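# Push the loaded cart into the taped floor bay

## Task

Roll the cart until all four of its wheels sit fully within the taped bay on the floor, with none resting on the tape itself. The four jars riding on the cart have to finish standing upright on the cart, and every other labelled container has to finish upright as well. The task fails if any container touches the floor, or if the robot falls over or is left leaning.

## Robot and tools

Robot: an omnidirectional wheeled base with a column about 1.7 m high. A carriage rides up and down the column (lift_m, 0 to 1 m) and carries two six-joint arms, left and right, each ending in a five-finger hand. Arm bases sit roughly 0.57 m + lift_m above the floor; the carriage hangs about 0.15 m lower. A hand can reach about 0.78 m from its shoulder but only about 0.4 m below its arm base. Parked arm: joints 1 to 6 = 0, 0.05, 0.05, 1.45, 0, 0; then the robot is about 0.85 m wide and 0.65 m long.

Cameras: carriage_camera (fixed, facing forward, tilted about 20 degrees down), left_wrist_camera and right_wrist_camera (on the little-finger side, aimed at the hand point). Images are 504x504 pixels.

Frames: the base frame has its origin on the floor below the base centre, x forward, y left, z up, in metres. The left_hand and right_hand result lines give each hand point in this frame; the hand point is 0.045 m in front of the palm. base_odometry is in the frame the base had at the scene start, counts wheel turns only (slip counts as travel), heading in rad, positive left, -3.142 to 3.142.

Tool move: one action plus optional cameras and blocking. base is an object with exactly one key, all relative offsets from where the base last reported itself: translate_m (metres, forward positive, -2 to 2), strafe_m (metres, left positive, -2 to 2) or rotate_rad (radians, counter-clockwise/left positive, -6.3 to 6.3). joints is one flat object keyed by joint name covering both arms, each value an absolute target: lift_m (m, 0 to 1); <side>_joint1_rad (-2.617 to 3.054, yaw about vertical, 0 forward, positive left); joint2 (0 to 3.141, shoulder: 0 upper arm back and level, 1.57 up, 3.14 forward); joint3 (0 to 3.141, elbow, 0 folded, 3.14 straight); joint4 (-1.57 to 1.57, wrist pitch, positive lifts fingertips); joint5 (-1.57 to 1.57, wrist yaw, positive turns fingertips right); joint6 (-2.094 to 2.094, hand roll, positive clockwise seen from forearm). Hand keys <side>_hand_little, _ring, _middle, _index, _thumb_bend, _thumb_turn run -1 (closed) to +1 (open); thumb_turn -1 puts the thumb opposite the fingers. <side>_hand_force_limit (-1 to 1, roughly 0 to 10 N at the fingertip, 15 N for thumb) and <side>_hand_speed (-0.96 to 1) are settings, not motions; at the start they are 0 and -0.8. speeds caps top speed for this action only: translate_m and strafe_m 0.02 to 0.5 m/s, rotate_rad 0.05 to 1.57 rad/s, lift_m 0.02 to 0.27 m/s. min_time_s (0.1 to 8 s) sets the minimum duration of arm motions; 2 or more straightens hand paths. blocking true (default) waits until all motions rest; false returns in about 0.5 s. A move with no action just reports state and images. An action lasts at most 15 s; motions are cut at 14 s (time_out).

Tool wait: seconds (0 to 10), optional cameras; returns early once running moves settle. Tool stop: brakes all running motions; the base coasts a little first. Tool zoom_image: camera plus region [x0, y0, x1, y1] in pixels of that camera's newest image, at most 504 per side. show_instructions shows the reference pages. finished_scene (scene 1) ends the scene permanently; the result must hold without the robot.

Results: base_status and joint_status give done, moving, off_target (resting short of target, possibly still pushing), not_followed (withheld, e.g. arms too close), contact_stop or time_out. After a contact_stop or time_out, or a refused call, the remaining move/wait/finished_scene calls of that reply are skipped. on_its_own lists things the robot did unasked. motor_effort gives percent of maximum with the last action's peak in brackets; it is noisy and biased. Hand lines: <side>_hand_stopped_by lists little, ring, middle, index, thumb_bend, thumb_turn as moving, target, force, stalled or fault; <side>_<motor>_load_n is fingertip force in N, positive when pushed open. Motor temperatures are listed per arm; a MOTOR HOT line appears at 75 °C, and at 100 °C the arm goes limp for 30 to 60 s (limit_stop_at_motor_heat). Park arms to cool them; extended or loaded arms heat even while idle.

For this task: pushing the cart with hands or arms works best with slow base speeds (around 0.1 to 0.2 m/s) and short drives, checking the carriage_camera view of the tape and the jars between moves. Arms have no contact stop and keep pressing when blocked. Hand readings are usually a bit high at long reach.

Avoid: hard hits on fixed or heavy objects (default base speeds are already too fast for contact), jerky stops that could topple jars, letting any container reach the floor, pressing or bumping the two arms together (can end the scene), driving backwards under a table edge, tipping the robot (worst with carriage high, arms stretched or loaded, or while pushing/pulling), and overloading fingers. After a contact_stop, back off about 0.2 m the way you came before trying again.

Each tool is called after "Emit:" in YAML: its name, and indented under it one key for each argument.

Reference images:

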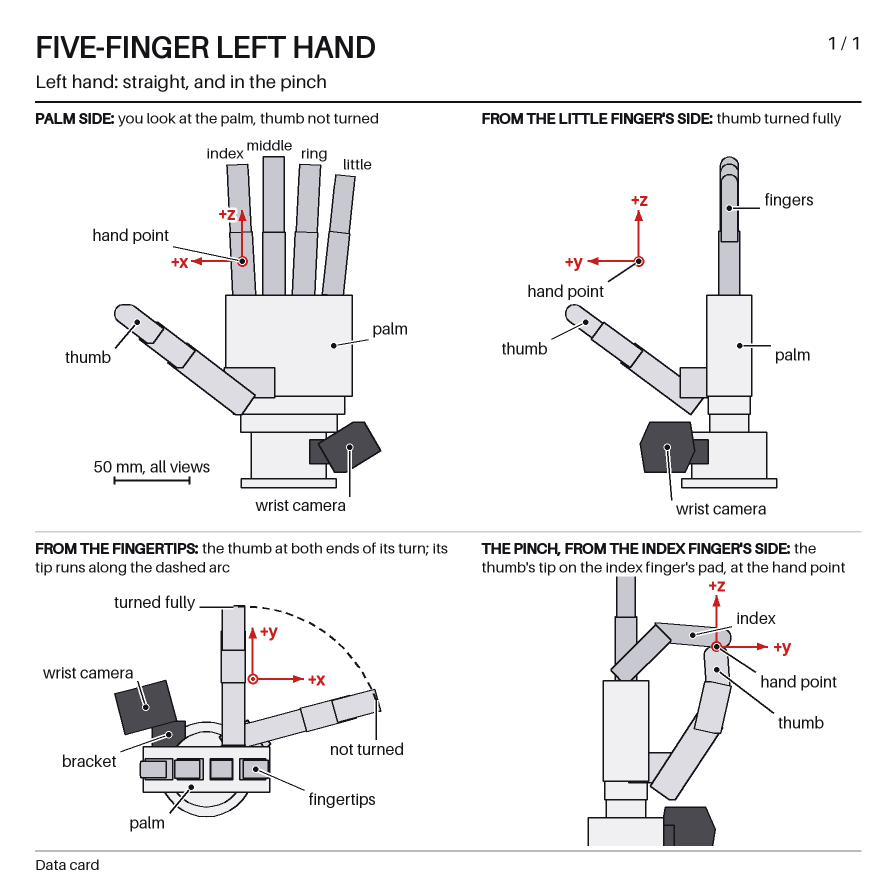

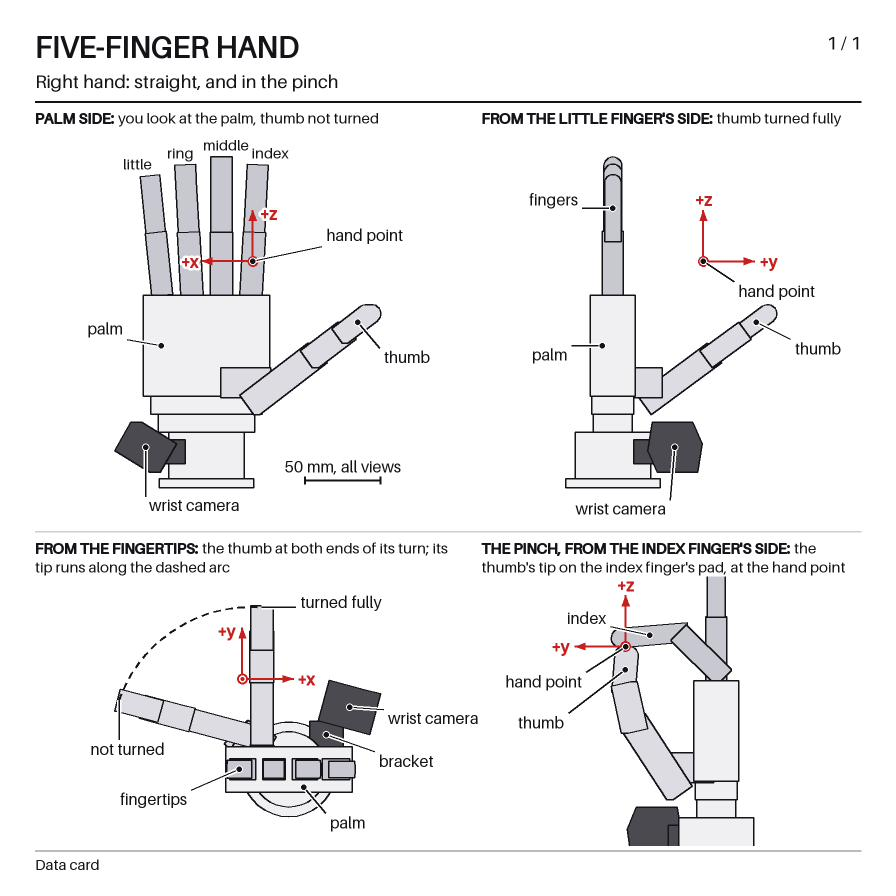

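## Session

Emit:
move:
  cameras: ["all"]

Scene clock: 0.00 s.
Joint torques (N m): no reading
Motor temperatures (°C): left_arm=[25 29 33 32 24 25] | right_arm=[23 27 27 35 26 27]
base_odometry: x=+0.000 y=+0.000 heading=+0.000
base_status: not commanded
joint_positions: lift_m=+0.300 left_joint1_rad=-0.012 left_joint2_rad=+0.061 left_joint3_rad=+0.037 left_joint4_rad=+1.469 left_joint5_rad=+0.000 left_joint6_rad=+0.039 right_joint1_rad=+0.014 right_joint2_rad=+0.060 right_joint3_rad=+0.062 right_joint4_rad=+1.482 right_joint5_rad=-0.035 right_joint6_rad=-0.036 left_hand_little=+1.000 left_hand_ring=+1.000 left_hand_middle=+1.000 left_hand_index=+1.000 left_hand_thumb_turn=+1.000 left_hand_thumb_bend=+1.000 left_hand_force_limit=+0.000 left_hand_speed=-0.800 right_hand_little=+1.000 right_hand_ring=+1.000 right_hand_middle=+1.000 right_hand_index=+1.000 right_hand_thumb_turn=+1.000 right_hand_thumb_bend=+1.000 right_hand_force_limit=+0.000 right_hand_speed=-0.800
joint_status: not commanded
left_hand_stopped_by: target,target,target,target,target,target
right_hand_stopped_by: target,target,target,target,target,target
left_little_load_n: 0.0
left_ring_load_n: 0.0
left_middle_load_n: 0.0
left_index_load_n: 0.0
left_thumb_bend_load_n: 0.0
left_thumb_turn_load_n: 0.0
right_little_load_n: 0.0
right_ring_load_n: 0.0
right_middle_load_n: 0.0
right_index_load_n: 0.0
right_thumb_bend_load_n: 0.0
right_thumb_turn_load_n: 0.0
motor_effort: lift_m=+46 drive_wheels=+1
left_hand: x=+0.3246 y=+0.2860 z=+1.3321 quat_wxyz=(+0.715, -0.043, +0.045, -0.696) (m; base frame)
right_hand: x=+0.3126 y=-0.2789 z=+1.3404 quat_wxyz=(+0.699, -0.043, +0.017, -0.713) (m; base frame)
pictures: carriage_camera, left_wrist_camera, right_wrist_camera

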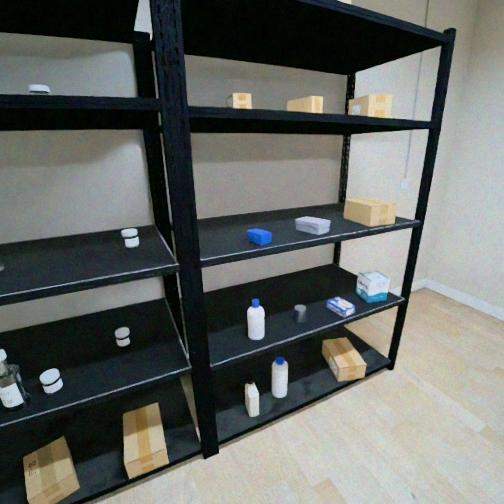

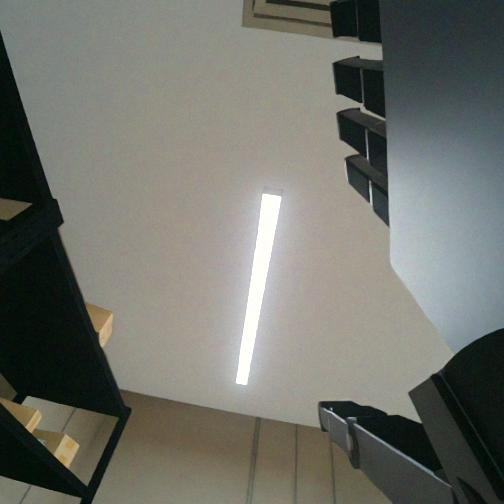

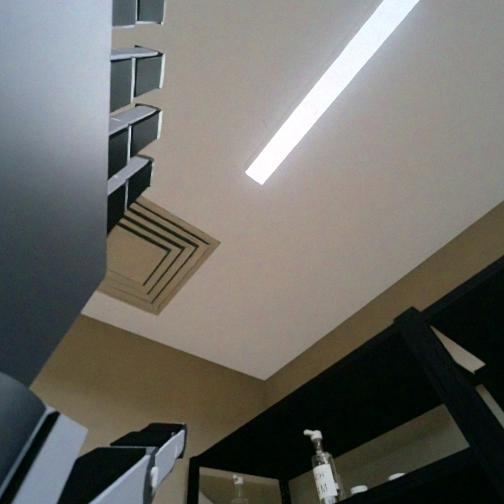

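Emit:
move:
  base: {"rotate_rad": -1.0}
  speeds: {"rotate_rad": 0.6}
  cameras: ["all"]

Scene clock: 2.87 s.
Joint torques (N m): left_arm=[-0.21 3.59 5.12 0.05 0.04 0.02] | right_arm=[-0.12 4.52 6.58 -0.18 0.01 -0.05]
move: done
base_odometry: x=+0.000 y=+0.000 heading=-1.000
base_status: done
joint_positions: lift_m=+0.300 left_joint1_rad=-0.012 left_joint2_rad=+0.061 left_joint3_rad=+0.037 left_joint4_rad=+1.469 left_joint5_rad=+0.000 left_joint6_rad=+0.039 right_joint1_rad=+0.014 right_joint2_rad=+0.060 right_joint3_rad=+0.062 right_joint4_rad=+1.481 right_joint5_rad=-0.035 right_joint6_rad=-0.036 left_hand_little=+1.000 left_hand_ring=+1.000 left_hand_middle=+1.000 left_hand_index=+1.000 left_hand_thumb_turn=+1.000 left_hand_thumb_bend=+1.000 left_hand_force_limit=+0.000 left_hand_speed=-0.800 right_hand_little=+1.000 right_hand_ring=+1.000 right_hand_middle=+1.000 right_hand_index=+1.000 right_hand_thumb_turn=+1.000 right_hand_thumb_bend=+1.000 right_hand_force_limit=+0.000 right_hand_speed=-0.800
joint_status: not commanded
left_hand_stopped_by: target,target,target,target,target,target
right_hand_stopped_by: target,target,target,target,target,target
left_little_load_n: 0.0
left_ring_load_n: 0.0
left_middle_load_n: 0.0
left_index_load_n: 0.0
left_thumb_bend_load_n: 0.0
left_thumb_turn_load_n: 0.0
right_little_load_n: 0.5
right_ring_load_n: 0.0
right_middle_load_n: 0.0
right_index_load_n: 0.0
right_thumb_bend_load_n: 0.0
right_thumb_turn_load_n: -0.5
motor_effort: lift_m=+42(46) drive_wheels=+6(12)
left_hand: x=+0.3246 y=+0.2860 z=+1.3321 quat_wxyz=(+0.715, -0.043, +0.045, -0.696)
right_hand: x=+0.3130 y=-0.2789 z=+1.3403 quat_wxyz=(+0.699, -0.044, +0.018, -0.713)
pictures: carriage_camera, left_wrist_camera, right_wrist_camera

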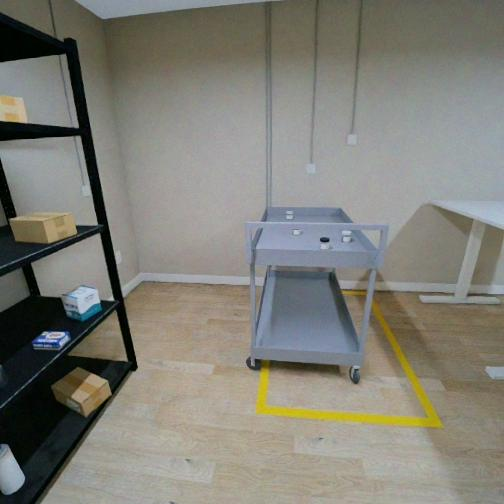

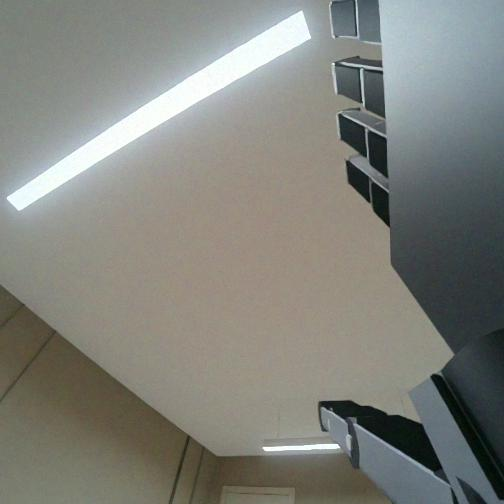

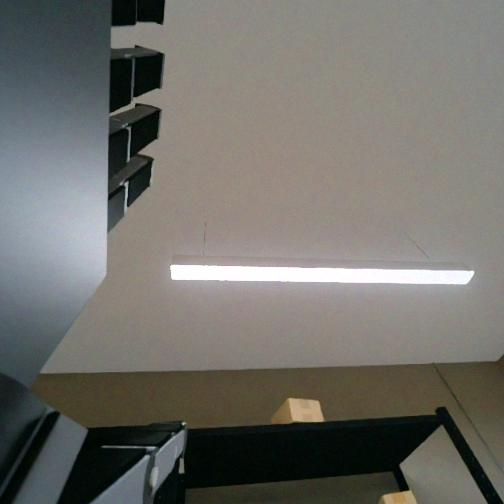

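Emit:
zoom_image:
  camera: "carriage_camera"
  region: [220, 190, 460, 430]

Emit:
zoom_image:
  camera: "carriage_camera"
  region: [240, 195, 400, 290]

Scaled by 2.100 from the camera's image (finer frame: 720x720).

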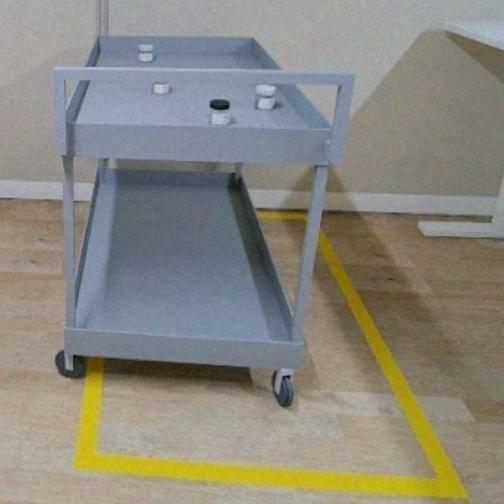

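Scaled by 3.150 from the camera's image (finer frame: 720x720).

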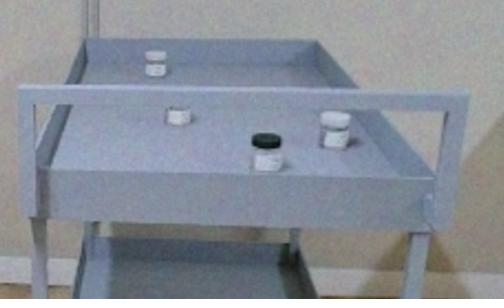

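Emit:
move:
  base: {"strafe_m": -1.1}
  joints: {"lift_m": 0.1}
  speeds: {"strafe_m": 0.4}
  cameras: ["carriage_camera"]

Emit:
zoom_image:
  camera: "carriage_camera"
  region: [100, 150, 350, 400]

Scene clock: 8.87 s.
Joint torques (N m): left_arm=[-0.31 3.69 5.04 0.08 0.03 0.02] | right_arm=[13.97 6.34 4.75 -0.43 0 -0.05]
move: contact_stop
base_odometry: x=-0.876 y=-0.562 heading=-0.999
base_status: strafe_m contact_stop (by the wheels' count: -1.040 of -1.100)
joint_positions: lift_m=+0.100 left_joint1_rad=-0.010 left_joint2_rad=+0.060 left_joint3_rad=+0.038 left_joint4_rad=+1.465 left_joint5_rad=+0.001 left_joint6_rad=+0.039 right_joint1_rad=-0.162 right_joint2_rad=+0.043 right_joint3_rad=+0.079 right_joint4_rad=+1.493 right_joint5_rad=-0.033 right_joint6_rad=-0.036 left_hand_little=+1.000 left_hand_ring=+1.000 left_hand_middle=+1.000 left_hand_index=+1.000 left_hand_thumb_turn=+1.000 left_hand_thumb_bend=+1.000 left_hand_force_limit=+0.000 left_hand_speed=-0.800 right_hand_little=+1.000 right_hand_ring=+1.000 right_hand_middle=+1.000 right_hand_index=+1.000 right_hand_thumb_turn=+1.000 right_hand_thumb_bend=+1.000 right_hand_force_limit=+0.000 right_hand_speed=-0.800
joint_status: all done
left_hand_stopped_by: target,target,target,target,target,target
right_hand_stopped_by: target,target,target,target,target,target
left_little_load_n: 0.0
left_ring_load_n: 0.0
left_middle_load_n: 0.0
left_index_load_n: 0.0
left_thumb_bend_load_n: -0.5
left_thumb_turn_load_n: 0.5
right_little_load_n: 0.0
right_ring_load_n: 0.0
right_middle_load_n: 0.0
right_index_load_n: 0.0
right_thumb_bend_load_n: 0.0
right_thumb_turn_load_n: 0.0
motor_effort: lift_m=+44(47) drive_wheels=+17(87)
left_hand: x=+0.3253 y=+0.2859 z=+1.1319 quat_wxyz=(+0.716, -0.044, +0.047, -0.695)
right_hand: x=+0.3037 y=-0.2923 z=+1.1479 quat_wxyz=(+0.634, -0.026, +0.005, -0.773)

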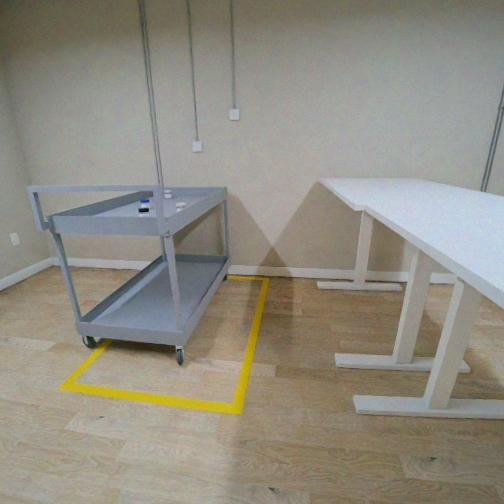

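Scaled by 2.016 from the camera's image (finer frame: 720x720).

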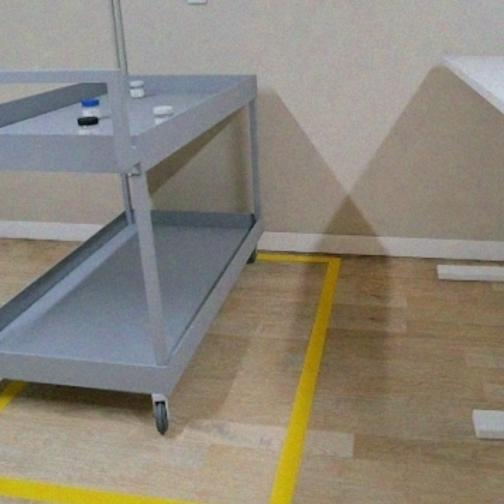

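Emit:
move:
  base: {"strafe_m": 0.2}
  speeds: {"strafe_m": 0.2}
  cameras: ["all"]

Emit:
zoom_image:
  camera: "carriage_camera"
  region: [100, 180, 300, 380]

Scene clock: 11.07 s.
Joint torques (N m): left_arm=[-0.31 3.55 5.05 0.06 0.04 0.03] | right_arm=[0.24 6.19 5.05 -0.31 -0.01 -0.05]
move: done
base_odometry: x=-0.707 y=-0.453 heading=-1.000
base_status: done
joint_positions: lift_m=+0.100 left_joint1_rad=-0.010 left_joint2_rad=+0.060 left_joint3_rad=+0.038 left_joint4_rad=+1.465 left_joint5_rad=+0.001 left_joint6_rad=+0.039 right_joint1_rad=+0.007 right_joint2_rad=+0.045 right_joint3_rad=+0.076 right_joint4_rad=+1.486 right_joint5_rad=-0.033 right_joint6_rad=-0.036 left_hand_little=+1.000 left_hand_ring=+1.000 left_hand_middle=+1.000 left_hand_index=+1.000 left_hand_thumb_turn=+1.000 left_hand_thumb_bend=+1.000 left_hand_force_limit=+0.000 left_hand_speed=-0.800 right_hand_little=+1.000 right_hand_ring=+1.000 right_hand_middle=+1.000 right_hand_index=+1.000 right_hand_thumb_turn=+1.000 right_hand_thumb_bend=+1.000 right_hand_force_limit=+0.000 right_hand_speed=-0.800
joint_status: not commanded
left_hand_stopped_by: target,target,target,target,target,target
right_hand_stopped_by: target,target,target,target,target,target
left_little_load_n: 0.0
left_ring_load_n: 0.0
left_middle_load_n: 0.0
left_index_load_n: 0.0
left_thumb_bend_load_n: 0.0
left_thumb_turn_load_n: 0.0
right_little_load_n: 0.0
right_ring_load_n: 0.0
right_middle_load_n: 0.0
right_index_load_n: -0.5
right_thumb_bend_load_n: 0.0
right_thumb_turn_load_n: 0.0
motor_effort: lift_m=+41(46) drive_wheels=-4(14)
left_hand: x=+0.3253 y=+0.2859 z=+1.1319 quat_wxyz=(+0.716, -0.044, +0.047, -0.696)
right_hand: x=+0.3022 y=-0.2798 z=+1.1464 quat_wxyz=(+0.697, -0.031, +0.007, -0.716)
pictures: carriage_camera, left_wrist_camera, right_wrist_camera

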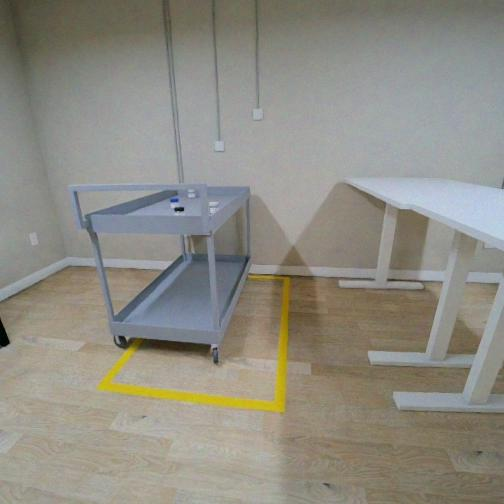

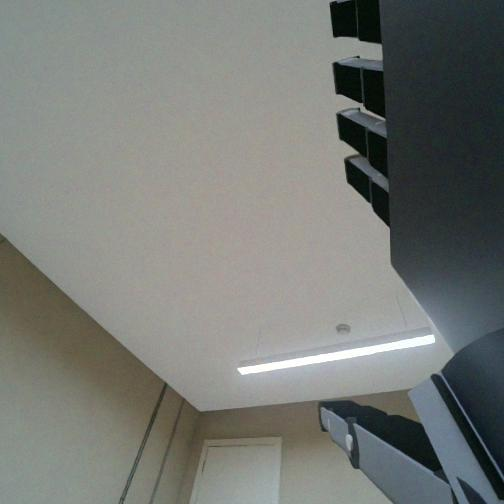

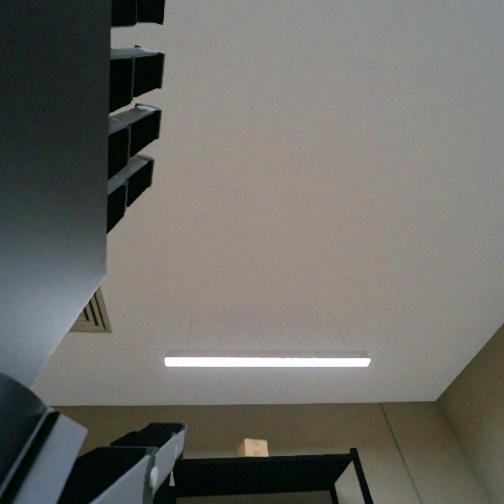

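Scaled by 2.520 from the camera's image (finer frame: 720x720).

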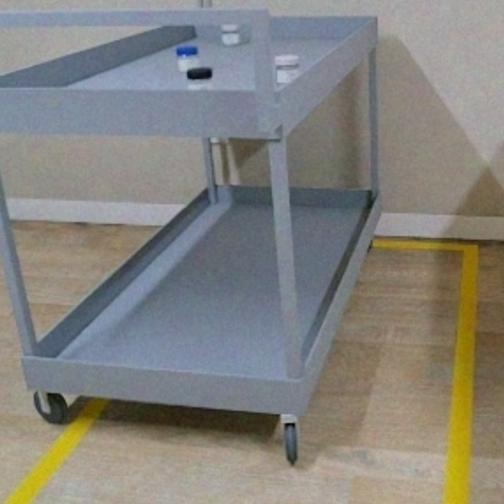

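Emit:
move:
  base: {"strafe_m": -0.1}
  speeds: {"strafe_m": 0.2}

Emit:
move:
  base: {"translate_m": 0.4}
  joints: {"lift_m": 0.0}
  speeds: {"translate_m": 0.3}

Emit:
move:
  base: {"rotate_rad": 0.4}
  speeds: {"rotate_rad": 0.6}
  cameras: ["carriage_camera"]

Emit:
zoom_image:
  camera: "carriage_camera"
  region: [200, 150, 450, 400]

Scene clock: 13.27 s.
Joint torques (N m): left_arm=[-0.31 3.59 5.11 0.08 0.04 0.02] | right_arm=[0.32 6.27 5.08 -0.26 -0.01 -0.06]
move: done
base_odometry: x=-0.792 y=-0.507 heading=-1.000
base_status: done
joint_positions: lift_m=+0.100 left_joint1_rad=-0.010 left_joint2_rad=+0.060 left_joint3_rad=+0.038 left_joint4_rad=+1.465 left_joint5_rad=+0.001 left_joint6_rad=+0.039 right_joint1_rad=+0.008 right_joint2_rad=+0.045 right_joint3_rad=+0.076 right_joint4_rad=+1.484 right_joint5_rad=-0.033 right_joint6_rad=-0.036 left_hand_little=+1.000 left_hand_ring=+1.000 left_hand_middle=+1.000 left_hand_index=+1.000 left_hand_thumb_turn=+1.000 left_hand_thumb_bend=+1.000 left_hand_force_limit=+0.000 left_hand_speed=-0.800 right_hand_little=+1.000 right_hand_ring=+1.000 right_hand_middle=+1.000 right_hand_index=+1.000 right_hand_thumb_turn=+1.000 right_hand_thumb_bend=+1.000 right_hand_force_limit=+0.000 right_hand_speed=-0.800
joint_status: not commanded
left_hand_stopped_by: target,target,target,target,target,target
right_hand_stopped_by: target,target,target,target,target,target
left_little_load_n: 0.0
left_ring_load_n: 0.0
left_middle_load_n: 0.0
left_index_load_n: 0.0
left_thumb_bend_load_n: 0.5
left_thumb_turn_load_n: 0.0
right_little_load_n: 0.0
right_ring_load_n: 0.0
right_middle_load_n: 0.0
right_index_load_n: 0.0
right_thumb_bend_load_n: 0.0
right_thumb_turn_load_n: 0.0
motor_effort: lift_m=+38(49) drive_wheels=+6(13)
left_hand: x=+0.3253 y=+0.2859 z=+1.1319 quat_wxyz=(+0.716, -0.044, +0.047, -0.695)
right_hand: x=+0.3026 y=-0.2798 z=+1.1463 quat_wxyz=(+0.697, -0.031, +0.007, -0.716)
pictures: none

Scene clock: 16.10 s.
Joint torques (N m): left_arm=[-0.34 3.54 5.08 0.03 0.03 0.02] | right_arm=[0.36 5.55 5.74 -0.21 0 -0.05]
move: done
base_odometry: x=-0.576 y=-0.844 heading=-1.000
base_status: done
joint_positions: lift_m=+0.000 left_joint1_rad=-0.010 left_joint2_rad=+0.060 left_joint3_rad=+0.038 left_joint4_rad=+1.468 left_joint5_rad=+0.001 left_joint6_rad=+0.039 right_joint1_rad=+0.008 right_joint2_rad=+0.051 right_joint3_rad=+0.070 right_joint4_rad=+1.481 right_joint5_rad=-0.033 right_joint6_rad=-0.036 left_hand_little=+1.000 left_hand_ring=+1.000 left_hand_middle=+1.000 left_hand_index=+1.000 left_hand_thumb_turn=+1.000 left_hand_thumb_bend=+1.000 left_hand_force_limit=+0.000 left_hand_speed=-0.800 right_hand_little=+1.000 right_hand_ring=+1.000 right_hand_middle=+1.000 right_hand_index=+1.000 right_hand_thumb_turn=+1.000 right_hand_thumb_bend=+1.000 right_hand_force_limit=+0.000 right_hand_speed=-0.800
joint_status: all done
left_hand_stopped_by: target,target,target,target,target,target
right_hand_stopped_by: target,target,target,target,target,target
left_little_load_n: 0.0
left_ring_load_n: 0.0
left_middle_load_n: 0.0
left_index_load_n: 0.0
left_thumb_bend_load_n: 0.0
left_thumb_turn_load_n: 0.0
right_little_load_n: 0.0
right_ring_load_n: 0.0
right_middle_load_n: 0.0
right_index_load_n: 0.0
right_thumb_bend_load_n: 0.0
right_thumb_turn_load_n: 0.0
motor_effort: lift_m=+41(44) drive_wheels=-3(15)
left_hand: x=+0.3245 y=+0.2859 z=+1.0323 quat_wxyz=(+0.716, -0.043, +0.046, -0.695)
right_hand: x=+0.3075 y=-0.2797 z=+1.0437 quat_wxyz=(+0.697, -0.037, +0.012, -0.716)
pictures: none

Scene clock: 17.80 s.
Joint torques (N m): left_arm=[-0.32 3.56 5.07 0.06 0.03 0.01] | right_arm=[0.34 5.56 5.71 -0.24 -0.01 -0.05]
move: done
base_odometry: x=-0.576 y=-0.844 heading=-0.600
base_status: done
joint_positions: lift_m=+0.000 left_joint1_rad=-0.010 left_joint2_rad=+0.060 left_joint3_rad=+0.038 left_joint4_rad=+1.467 left_joint5_rad=+0.001 left_joint6_rad=+0.039 right_joint1_rad=+0.008 right_joint2_rad=+0.051 right_joint3_rad=+0.070 right_joint4_rad=+1.482 right_joint5_rad=-0.033 right_joint6_rad=-0.036 left_hand_little=+1.000 left_hand_ring=+1.000 left_hand_middle=+1.000 left_hand_index=+1.000 left_hand_thumb_turn=+1.000 left_hand_thumb_bend=+1.000 left_hand_force_limit=+0.000 left_hand_speed=-0.800 right_hand_little=+1.000 right_hand_ring=+1.000 right_hand_middle=+1.000 right_hand_index=+1.000 right_hand_thumb_turn=+1.000 right_hand_thumb_bend=+1.000 right_hand_force_limit=+0.000 right_hand_speed=-0.800
joint_status: not commanded
left_hand_stopped_by: target,target,target,target,target,target
right_hand_stopped_by: target,target,target,target,target,target
left_little_load_n: 0.0
left_ring_load_n: 0.0
left_middle_load_n: 0.0
left_index_load_n: 0.0
left_thumb_bend_load_n: 0.0
left_thumb_turn_load_n: 0.0
right_little_load_n: 0.0
right_ring_load_n: 0.0
right_middle_load_n: 0.0
right_index_load_n: 0.0
right_thumb_bend_load_n: 0.0
right_thumb_turn_load_n: 0.0
motor_effort: lift_m=+37(44) drive_wheels=+8(10)
left_hand: x=+0.3248 y=+0.2859 z=+1.0322 quat_wxyz=(+0.716, -0.043, +0.046, -0.695)
right_hand: x=+0.3073 y=-0.2797 z=+1.0438 quat_wxyz=(+0.697, -0.037, +0.012, -0.716)

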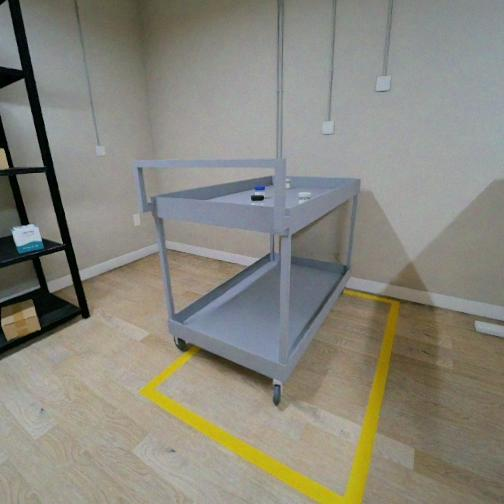

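Scaled by 2.016 from the camera's image (finer frame: 720x720).

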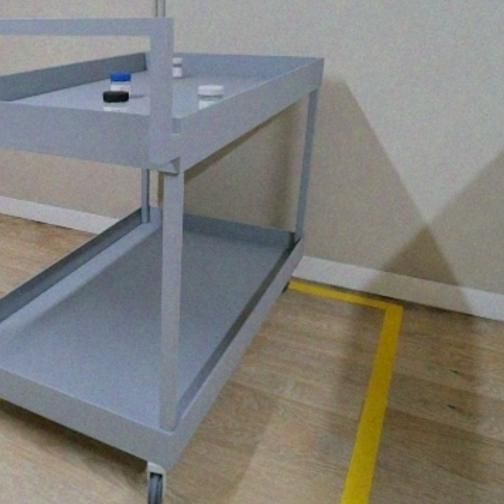

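Emit:
move:
  base: {"rotate_rad": -0.54}
  speeds: {"rotate_rad": 0.8}

Emit:
move:
  base: {"translate_m": -0.3}
  speeds: {"translate_m": 0.3}

Emit:
move:
  base: {"strafe_m": 0.78}
  speeds: {"strafe_m": 0.3}
  joints: {"lift_m": 0.2}
  cameras: ["carriage_camera"]

Emit:
zoom_image:
  camera: "carriage_camera"
  region: [140, 170, 380, 410]

Scene clock: 21.67 s.
Joint torques (N m): left_arm=[-0.32 3.63 5.07 0.1 0.03 0.03] | right_arm=[0.32 5.39 5.9 -0.19 0 -0.05]
move: done
base_odometry: x=-0.575 y=-0.844 heading=-1.140
base_status: done
joint_positions: lift_m=+0.000 left_joint1_rad=-0.010 left_joint2_rad=+0.060 left_joint3_rad=+0.038 left_joint4_rad=+1.466 left_joint5_rad=+0.001 left_joint6_rad=+0.039 right_joint1_rad=+0.008 right_joint2_rad=+0.051 right_joint3_rad=+0.070 right_joint4_rad=+1.482 right_joint5_rad=-0.033 right_joint6_rad=-0.036 left_hand_little=+1.000 left_hand_ring=+1.000 left_hand_middle=+1.000 left_hand_index=+1.000 left_hand_thumb_turn=+1.000 left_hand_thumb_bend=+1.000 left_hand_force_limit=+0.000 left_hand_speed=-0.800 right_hand_little=+1.000 right_hand_ring=+1.000 right_hand_middle=+1.000 right_hand_index=+1.000 right_hand_thumb_turn=+1.000 right_hand_thumb_bend=+1.000 right_hand_force_limit=+0.000 right_hand_speed=-0.800
joint_status: not commanded
left_hand_stopped_by: target,target,target,target,target,target
right_hand_stopped_by: target,target,target,target,target,target
left_little_load_n: -0.5
left_ring_load_n: 0.0
left_middle_load_n: 0.0
left_index_load_n: 0.0
left_thumb_bend_load_n: 0.0
left_thumb_turn_load_n: 0.0
right_little_load_n: 0.0
right_ring_load_n: 0.0
right_middle_load_n: 0.0
right_index_load_n: 0.0
right_thumb_bend_load_n: 0.0
right_thumb_turn_load_n: 0.0
motor_effort: lift_m=+40(45) drive_wheels=-5(12)
left_hand: x=+0.3251 y=+0.2859 z=+1.0321 quat_wxyz=(+0.716, -0.044, +0.046, -0.695)
right_hand: x=+0.3073 y=-0.2797 z=+1.0438 quat_wxyz=(+0.697, -0.037, +0.012, -0.716)
pictures: none

Scene clock: 24.13 s.
Joint torques (N m): left_arm=[-0.31 3.58 5.08 0 0.03 0.02] | right_arm=[0.34 5.52 5.86 -0.27 0 -0.06]
move: done
base_odometry: x=-0.701 y=-0.572 heading=-1.140
base_status: done
joint_positions: lift_m=+0.000 left_joint1_rad=-0.010 left_joint2_rad=+0.060 left_joint3_rad=+0.038 left_joint4_rad=+1.471 left_joint5_rad=+0.001 left_joint6_rad=+0.039 right_joint1_rad=+0.008 right_joint2_rad=+0.051 right_joint3_rad=+0.070 right_joint4_rad=+1.481 right_joint5_rad=-0.033 right_joint6_rad=-0.036 left_hand_little=+1.000 left_hand_ring=+1.000 left_hand_middle=+1.000 left_hand_index=+1.000 left_hand_thumb_turn=+1.000 left_hand_thumb_bend=+1.000 left_hand_force_limit=+0.000 left_hand_speed=-0.800 right_hand_little=+1.000 right_hand_ring=+1.000 right_hand_middle=+1.000 right_hand_index=+1.000 right_hand_thumb_turn=+1.000 right_hand_thumb_bend=+1.000 right_hand_force_limit=+0.000 right_hand_speed=-0.800
joint_status: not commanded
left_hand_stopped_by: target,target,target,target,target,target
right_hand_stopped_by: target,target,target,target,target,target
left_little_load_n: 0.0
left_ring_load_n: 0.0
left_middle_load_n: 0.0
left_index_load_n: 0.0
left_thumb_bend_load_n: 0.0
left_thumb_turn_load_n: 0.0
right_little_load_n: 0.0
right_ring_load_n: 0.0
right_middle_load_n: 0.0
right_index_load_n: 0.0
right_thumb_bend_load_n: 0.0
right_thumb_turn_load_n: 0.0
motor_effort: lift_m=+42(45) drive_wheels=-1(14)
left_hand: x=+0.3238 y=+0.2860 z=+1.0326 quat_wxyz=(+0.716, -0.042, +0.045, -0.696)
right_hand: x=+0.3076 y=-0.2797 z=+1.0437 quat_wxyz=(+0.697, -0.037, +0.012, -0.716)
pictures: none

Scene clock: 28.23 s.
Joint torques (N m): left_arm=[-0.25 3.54 5.12 0 0.03 0.02] | right_arm=[0.35 5.3 5.91 -0.2 0 -0.05]
move: done
base_odometry: x=+0.008 y=-0.246 heading=-1.140
base_status: done
joint_positions: lift_m=+0.200 left_joint1_rad=-0.010 left_joint2_rad=+0.060 left_joint3_rad=+0.038 left_joint4_rad=+1.471 left_joint5_rad=+0.001 left_joint6_rad=+0.039 right_joint1_rad=+0.008 right_joint2_rad=+0.052 right_joint3_rad=+0.069 right_joint4_rad=+1.481 right_joint5_rad=-0.033 right_joint6_rad=-0.036 left_hand_little=+1.000 left_hand_ring=+1.000 left_hand_middle=+1.000 left_hand_index=+1.000 left_hand_thumb_turn=+1.000 left_hand_thumb_bend=+1.000 left_hand_force_limit=+0.000 left_hand_speed=-0.800 right_hand_little=+1.000 right_hand_ring=+1.000 right_hand_middle=+1.000 right_hand_index=+1.000 right_hand_thumb_turn=+1.000 right_hand_thumb_bend=+1.000 right_hand_force_limit=+0.000 right_hand_speed=-0.800
joint_status: all done
left_hand_stopped_by: target,target,target,target,target,target
right_hand_stopped_by: target,target,target,target,target,target
left_little_load_n: 0.0
left_ring_load_n: 0.0
left_middle_load_n: 0.0
left_index_load_n: 0.0
left_thumb_bend_load_n: 0.0
left_thumb_turn_load_n: 0.0
right_little_load_n: 0.0
right_ring_load_n: 0.0
right_middle_load_n: 0.0
right_index_load_n: 0.0
right_thumb_bend_load_n: 0.0
right_thumb_turn_load_n: 0.0
motor_effort: lift_m=+44(56) drive_wheels=-1(12)
left_hand: x=+0.3239 y=+0.2859 z=+1.2323 quat_wxyz=(+0.716, -0.042, +0.045, -0.696)
right_hand: x=+0.3083 y=-0.2797 z=+1.2432 quat_wxyz=(+0.697, -0.038, +0.013, -0.716)

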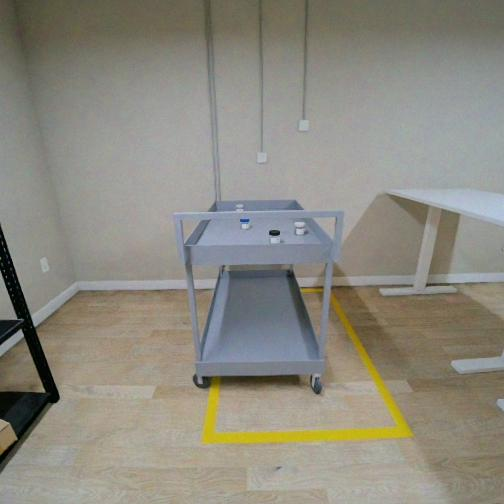

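Scaled by 2.100 from the camera's image (finer frame: 720x720).

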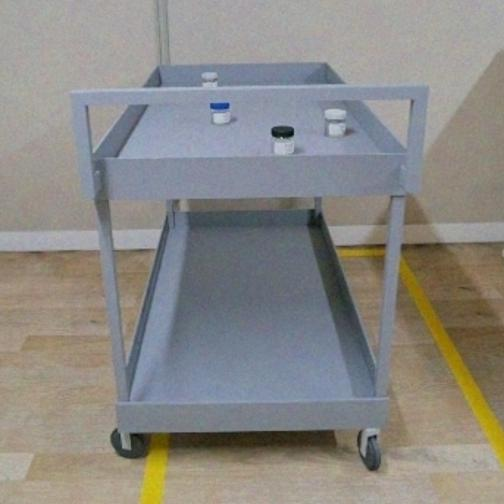

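Emit:
move:
  joints: {"left_joint1_rad": -0.2, "left_joint2_rad": 0.85, "left_joint3_rad": 0.85, "left_joint4_rad": 0.0, "left_joint5_rad": -0.2, "left_joint6_rad": 0.0, "right_joint1_rad": 0.2, "right_joint2_rad": 0.85, "right_joint3_rad": 0.85, "right_joint4_rad": 0.0, "right_joint5_rad": 0.2, "right_joint6_rad": 0.0, "left_hand_thumb_turn": -1, "right_hand_thumb_turn": -1}
  min_time_s: 3
  cameras: ["all"]

Scene clock: 35.67 s.
Joint torques (N m): left_arm=[-0.61 -1.01 9.62 2.3 -0.12 -0.03] | right_arm=[0.47 -0.96 11.48 2.1 0.17 0.05]
move: done
base_odometry: x=+0.008 y=-0.246 heading=-1.140
base_status: not commanded
joint_positions: lift_m=+0.200 left_joint1_rad=-0.195 left_joint2_rad=+0.843 left_joint3_rad=+0.812 left_joint4_rad=+0.002 left_joint5_rad=-0.182 left_joint6_rad=+0.006 right_joint1_rad=+0.193 right_joint2_rad=+0.844 right_joint3_rad=+0.823 right_joint4_rad=+0.013 right_joint5_rad=+0.185 right_joint6_rad=-0.011 left_hand_little=+1.000 left_hand_ring=+1.000 left_hand_middle=+1.000 left_hand_index=+1.000 left_hand_thumb_turn=-1.000 left_hand_thumb_bend=+1.000 left_hand_force_limit=+0.000 left_hand_speed=-0.800 right_hand_little=+1.000 right_hand_ring=+1.000 right_hand_middle=+1.000 right_hand_index=+1.000 right_hand_thumb_turn=-1.000 right_hand_thumb_bend=+1.000 right_hand_force_limit=+0.000 right_hand_speed=-0.800
joint_status: all done
left_hand_stopped_by: target,target,target,target,target,target
right_hand_stopped_by: target,target,target,target,target,target
left_little_load_n: 0.0
left_ring_load_n: 0.0
left_middle_load_n: 0.0
left_index_load_n: 0.0
left_thumb_bend_load_n: 0.0
left_thumb_turn_load_n: 0.0
right_little_load_n: 0.0
right_ring_load_n: 0.0
right_middle_load_n: -0.5
right_index_load_n: -0.5
right_thumb_bend_load_n: 0.0
right_thumb_turn_load_n: 0.0
motor_effort: lift_m=+45(49) drive_wheels=+0(1)
left_hand: x=+0.5817 y=+0.2510 z=+1.0841 quat_wxyz=(+0.492, -0.501, +0.514, -0.493)
right_hand: x=+0.5829 y=-0.2524 z=+1.0926 quat_wxyz=(+0.497, -0.507, +0.497, -0.499)
pictures: carriage_camera, left_wrist_camera, right_wrist_camera

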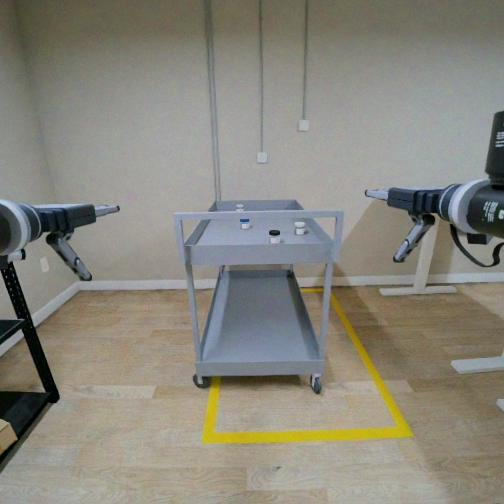

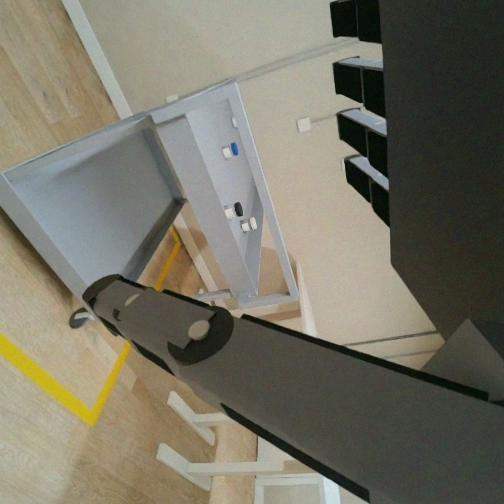

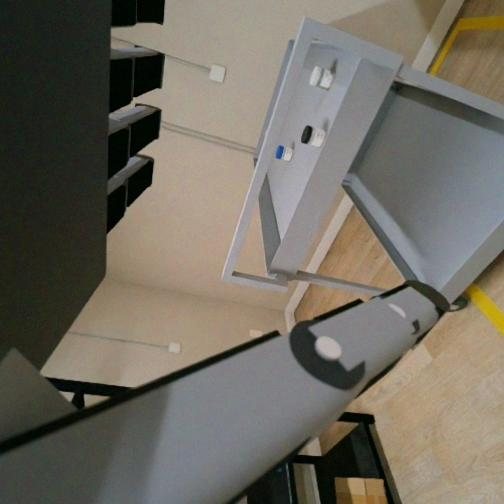

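Emit:
move:
  joints: {"left_joint1_rad": -0.43, "left_joint2_rad": 1.0, "left_joint3_rad": 1.03, "left_joint4_rad": 0.0, "left_joint5_rad": -0.44, "left_joint6_rad": 0.0, "right_joint1_rad": 0.43, "right_joint2_rad": 1.0, "right_joint3_rad": 1.03, "right_joint4_rad": 0.0, "right_joint5_rad": 0.44, "right_joint6_rad": 0.0}
  min_time_s: 2
  cameras: ["carriage_camera"]

Scene clock: 38.70 s.
Joint torques (N m): left_arm=[-0.58 -1.88 9.47 2.26 -0.11 -0.04] | right_arm=[0.46 -1.95 11.32 2.06 0.18 0.04]
move: done
base_odometry: x=+0.008 y=-0.246 heading=-1.140
base_status: not commanded
joint_positions: lift_m=+0.200 left_joint1_rad=-0.425 left_joint2_rad=+0.993 left_joint3_rad=+0.992 left_joint4_rad=-0.001 left_joint5_rad=-0.421 left_joint6_rad=+0.006 right_joint1_rad=+0.422 right_joint2_rad=+0.992 right_joint3_rad=+1.004 right_joint4_rad=+0.010 right_joint5_rad=+0.424 right_joint6_rad=-0.011 left_hand_little=+1.000 left_hand_ring=+1.000 left_hand_middle=+1.000 left_hand_index=+1.000 left_hand_thumb_turn=-1.000 left_hand_thumb_bend=+1.000 left_hand_force_limit=+0.000 left_hand_speed=-0.800 right_hand_little=+1.000 right_hand_ring=+1.000 right_hand_middle=+1.000 right_hand_index=+1.000 right_hand_thumb_turn=-1.000 right_hand_thumb_bend=+1.000 right_hand_force_limit=+0.000 right_hand_speed=-0.800
joint_status: all done
left_hand_stopped_by: target,target,target,target,target,target
right_hand_stopped_by: target,target,target,target,target,target
left_little_load_n: 0.0
left_ring_load_n: 0.0
left_middle_load_n: 0.0
left_index_load_n: -0.5
left_thumb_bend_load_n: 0.0
left_thumb_turn_load_n: 0.0
right_little_load_n: 0.0
right_ring_load_n: 0.0
right_middle_load_n: 0.0
right_index_load_n: 0.0
right_thumb_bend_load_n: 0.0
right_thumb_turn_load_n: 0.5
motor_effort: lift_m=+46(48) drive_wheels=-1(1)
left_hand: x=+0.5991 y=+0.2041 z=+1.1236 quat_wxyz=(+0.500, -0.498, +0.503, -0.499)
right_hand: x=+0.6000 y=-0.2057 z=+1.1325 quat_wxyz=(+0.504, -0.495, +0.495, -0.506)

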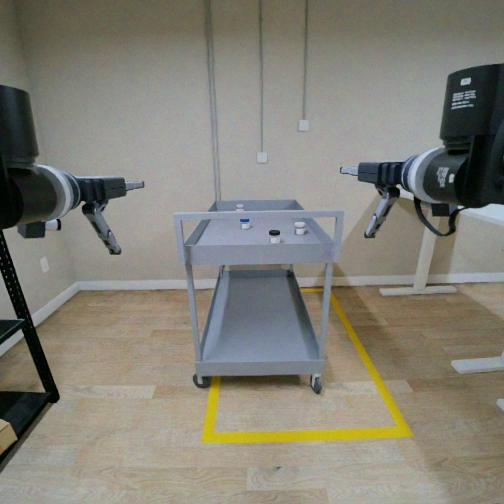

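Emit:
move:
  base: {"translate_m": 0.38}
  speeds: {"translate_m": 0.2}

Emit:
move:
  base: {"strafe_m": -0.05}
  speeds: {"strafe_m": 0.1}
  cameras: ["all"]

Emit:
zoom_image:
  camera: "carriage_camera"
  region: [60, 120, 460, 440]

Scene clock: 42.40 s.
Joint torques (N m): left_arm=[-0.57 -2.07 9.29 2.31 -0.12 -0.03] | right_arm=[0.44 -2.32 11.07 2.06 0.15 0.04]
Motor temperatures (°C): left_arm=[24 29 38 35 24 24] | right_arm=[23 27 30 37 26 26]
move: done
base_odometry: x=+0.167 y=-0.591 heading=-1.139
base_status: done
joint_positions: lift_m=+0.200 left_joint1_rad=-0.425 left_joint2_rad=+0.995 left_joint3_rad=+0.994 left_joint4_rad=-0.005 left_joint5_rad=-0.424 left_joint6_rad=+0.006 right_joint1_rad=+0.422 right_joint2_rad=+0.996 right_joint3_rad=+1.006 right_joint4_rad=+0.005 right_joint5_rad=+0.426 right_joint6_rad=-0.011 left_hand_little=+1.000 left_hand_ring=+1.000 left_hand_middle=+1.000 left_hand_index=+1.000 left_hand_thumb_turn=-1.000 left_hand_thumb_bend=+1.000 left_hand_force_limit=+0.000 left_hand_speed=-0.800 right_hand_little=+1.000 right_hand_ring=+1.000 right_hand_middle=+1.000 right_hand_index=+1.000 right_hand_thumb_turn=-1.000 right_hand_thumb_bend=+1.000 right_hand_force_limit=+0.000 right_hand_speed=-0.800
joint_status: not commanded
left_hand_stopped_by: target,target,target,target,target,target
right_hand_stopped_by: target,target,target,target,target,target
left_little_load_n: 0.0
left_ring_load_n: 0.0
left_middle_load_n: 0.0
left_index_load_n: 0.0
left_thumb_bend_load_n: 0.0
left_thumb_turn_load_n: 0.0
right_little_load_n: 0.0
right_ring_load_n: 0.0
right_middle_load_n: 0.0
right_index_load_n: 0.0
right_thumb_bend_load_n: 0.0
right_thumb_turn_load_n: 0.0
motor_effort: lift_m=+48(50) drive_wheels=-3(14)
left_hand: x=+0.5994 y=+0.2043 z=+1.1224 quat_wxyz=(+0.500, -0.499, +0.504, -0.497)
right_hand: x=+0.6006 y=-0.2059 z=+1.1312 quat_wxyz=(+0.501, -0.496, +0.496, -0.506)
pictures: none

Scene clock: 43.60 s.
Joint torques (N m): left_arm=[-0.38 -2.17 9.29 2.32 -0.09 -0.03] | right_arm=[0.4 -2.35 11.12 2.14 0.19 0.04]
move: done
base_odometry: x=+0.122 y=-0.612 heading=-1.139
base_status: done
joint_positions: lift_m=+0.200 left_joint1_rad=-0.427 left_joint2_rad=+0.995 left_joint3_rad=+0.994 left_joint4_rad=-0.006 left_joint5_rad=-0.427 left_joint6_rad=+0.006 right_joint1_rad=+0.425 right_joint2_rad=+0.996 right_joint3_rad=+1.006 right_joint4_rad=+0.004 right_joint5_rad=+0.428 right_joint6_rad=-0.011 left_hand_little=+1.000 left_hand_ring=+1.000 left_hand_middle=+1.000 left_hand_index=+1.000 left_hand_thumb_turn=-1.000 left_hand_thumb_bend=+1.000 left_hand_force_limit=+0.000 left_hand_speed=-0.800 right_hand_little=+1.000 right_hand_ring=+1.000 right_hand_middle=+1.000 right_hand_index=+1.000 right_hand_thumb_turn=-1.000 right_hand_thumb_bend=+1.000 right_hand_force_limit=+0.000 right_hand_speed=-0.800
joint_status: not commanded
left_hand_stopped_by: target,target,target,target,target,target
right_hand_stopped_by: target,target,target,target,target,target
left_little_load_n: -0.5
left_ring_load_n: 0.0
left_middle_load_n: 0.0
left_index_load_n: -0.5
left_thumb_bend_load_n: 0.0
left_thumb_turn_load_n: 0.0
right_little_load_n: 0.0
right_ring_load_n: 0.0
right_middle_load_n: -0.5
right_index_load_n: -0.5
right_thumb_bend_load_n: 0.0
right_thumb_turn_load_n: 0.0
motor_effort: lift_m=+46(47) drive_wheels=-1(11)
left_hand: x=+0.5993 y=+0.2046 z=+1.1221 quat_wxyz=(+0.501, -0.499, +0.504, -0.496)
right_hand: x=+0.6003 y=-0.2054 z=+1.1309 quat_wxyz=(+0.501, -0.497, +0.496, -0.505)
pictures: carriage_camera, left_wrist_camera, right_wrist_camera

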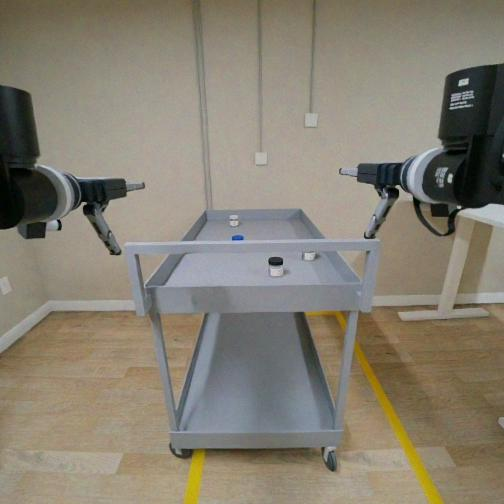

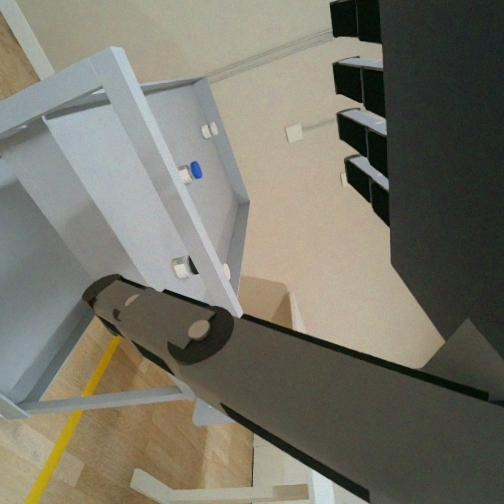

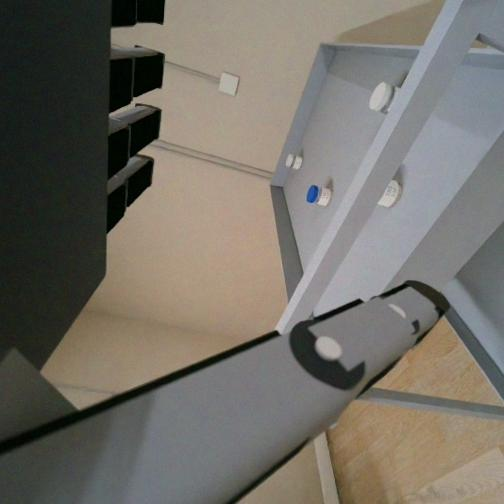

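Scaled by 1.260 from the camera's image (finer frame: 720x720).

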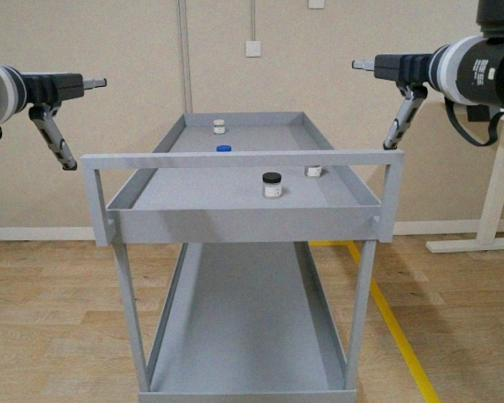

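Emit:
move:
  base: {"translate_m": 0.14}
  speeds: {"translate_m": 0.1}
  cameras: ["all"]

Emit:
zoom_image:
  camera: "carriage_camera"
  region: [20, 120, 460, 440]

Scene clock: 46.53 s.
Joint torques (N m): left_arm=[-0.47 -2.19 9.29 2.34 -0.09 -0.03] | right_arm=[0.31 -2.32 11.19 2.11 0.13 0.06]
move: done
base_odometry: x=+0.180 y=-0.739 heading=-1.140
base_status: done
joint_positions: lift_m=+0.200 left_joint1_rad=-0.427 left_joint2_rad=+0.996 left_joint3_rad=+0.995 left_joint4_rad=-0.006 left_joint5_rad=-0.427 left_joint6_rad=+0.006 right_joint1_rad=+0.425 right_joint2_rad=+0.996 right_joint3_rad=+1.006 right_joint4_rad=+0.003 right_joint5_rad=+0.428 right_joint6_rad=-0.011 left_hand_little=+1.000 left_hand_ring=+1.000 left_hand_middle=+1.000 left_hand_index=+1.000 left_hand_thumb_turn=-1.000 left_hand_thumb_bend=+1.000 left_hand_force_limit=+0.000 left_hand_speed=-0.800 right_hand_little=+1.000 right_hand_ring=+1.000 right_hand_middle=+1.000 right_hand_index=+1.000 right_hand_thumb_turn=-1.000 right_hand_thumb_bend=+1.000 right_hand_force_limit=+0.000 right_hand_speed=-0.800
joint_status: not commanded
left_hand_stopped_by: target,target,target,target,target,target
right_hand_stopped_by: target,target,target,target,target,target
left_little_load_n: 0.0
left_ring_load_n: 0.0
left_middle_load_n: 0.0
left_index_load_n: 0.0
left_thumb_bend_load_n: 0.0
left_thumb_turn_load_n: 0.0
right_little_load_n: 0.0
right_ring_load_n: 0.0
right_middle_load_n: 0.0
right_index_load_n: 0.0
right_thumb_bend_load_n: 0.0
right_thumb_turn_load_n: 0.0
motor_effort: lift_m=+45(49) drive_wheels=-2(11)
left_hand: x=+0.5995 y=+0.2045 z=+1.1223 quat_wxyz=(+0.501, -0.499, +0.504, -0.496)
right_hand: x=+0.6003 y=-0.2055 z=+1.1306 quat_wxyz=(+0.501, -0.497, +0.497, -0.505)
pictures: carriage_camera, left_wrist_camera, right_wrist_camera

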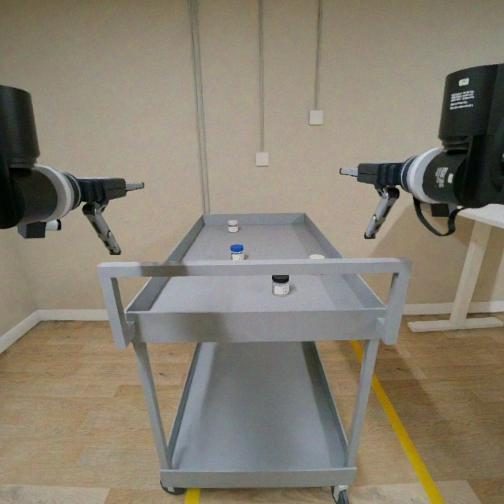

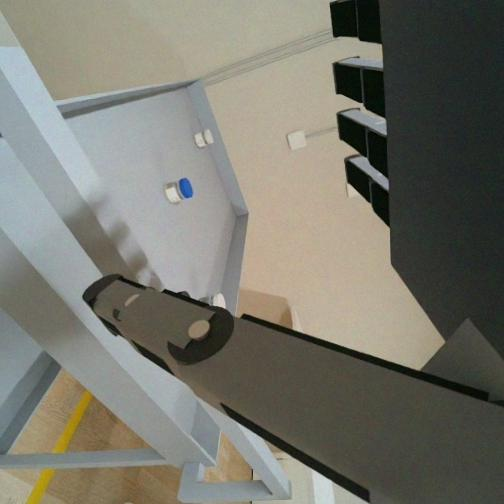

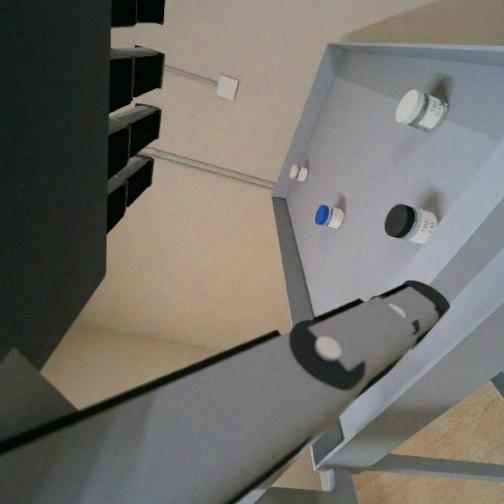

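Scaled by 1.145 from the camera's image (finer frame: 720x720).

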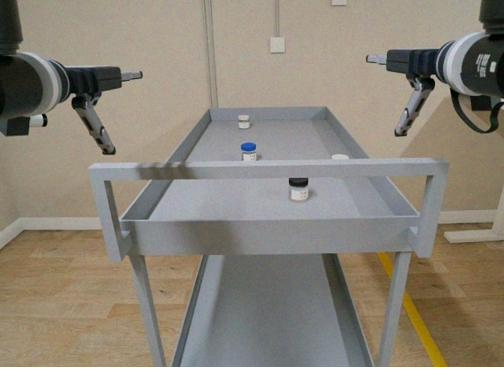

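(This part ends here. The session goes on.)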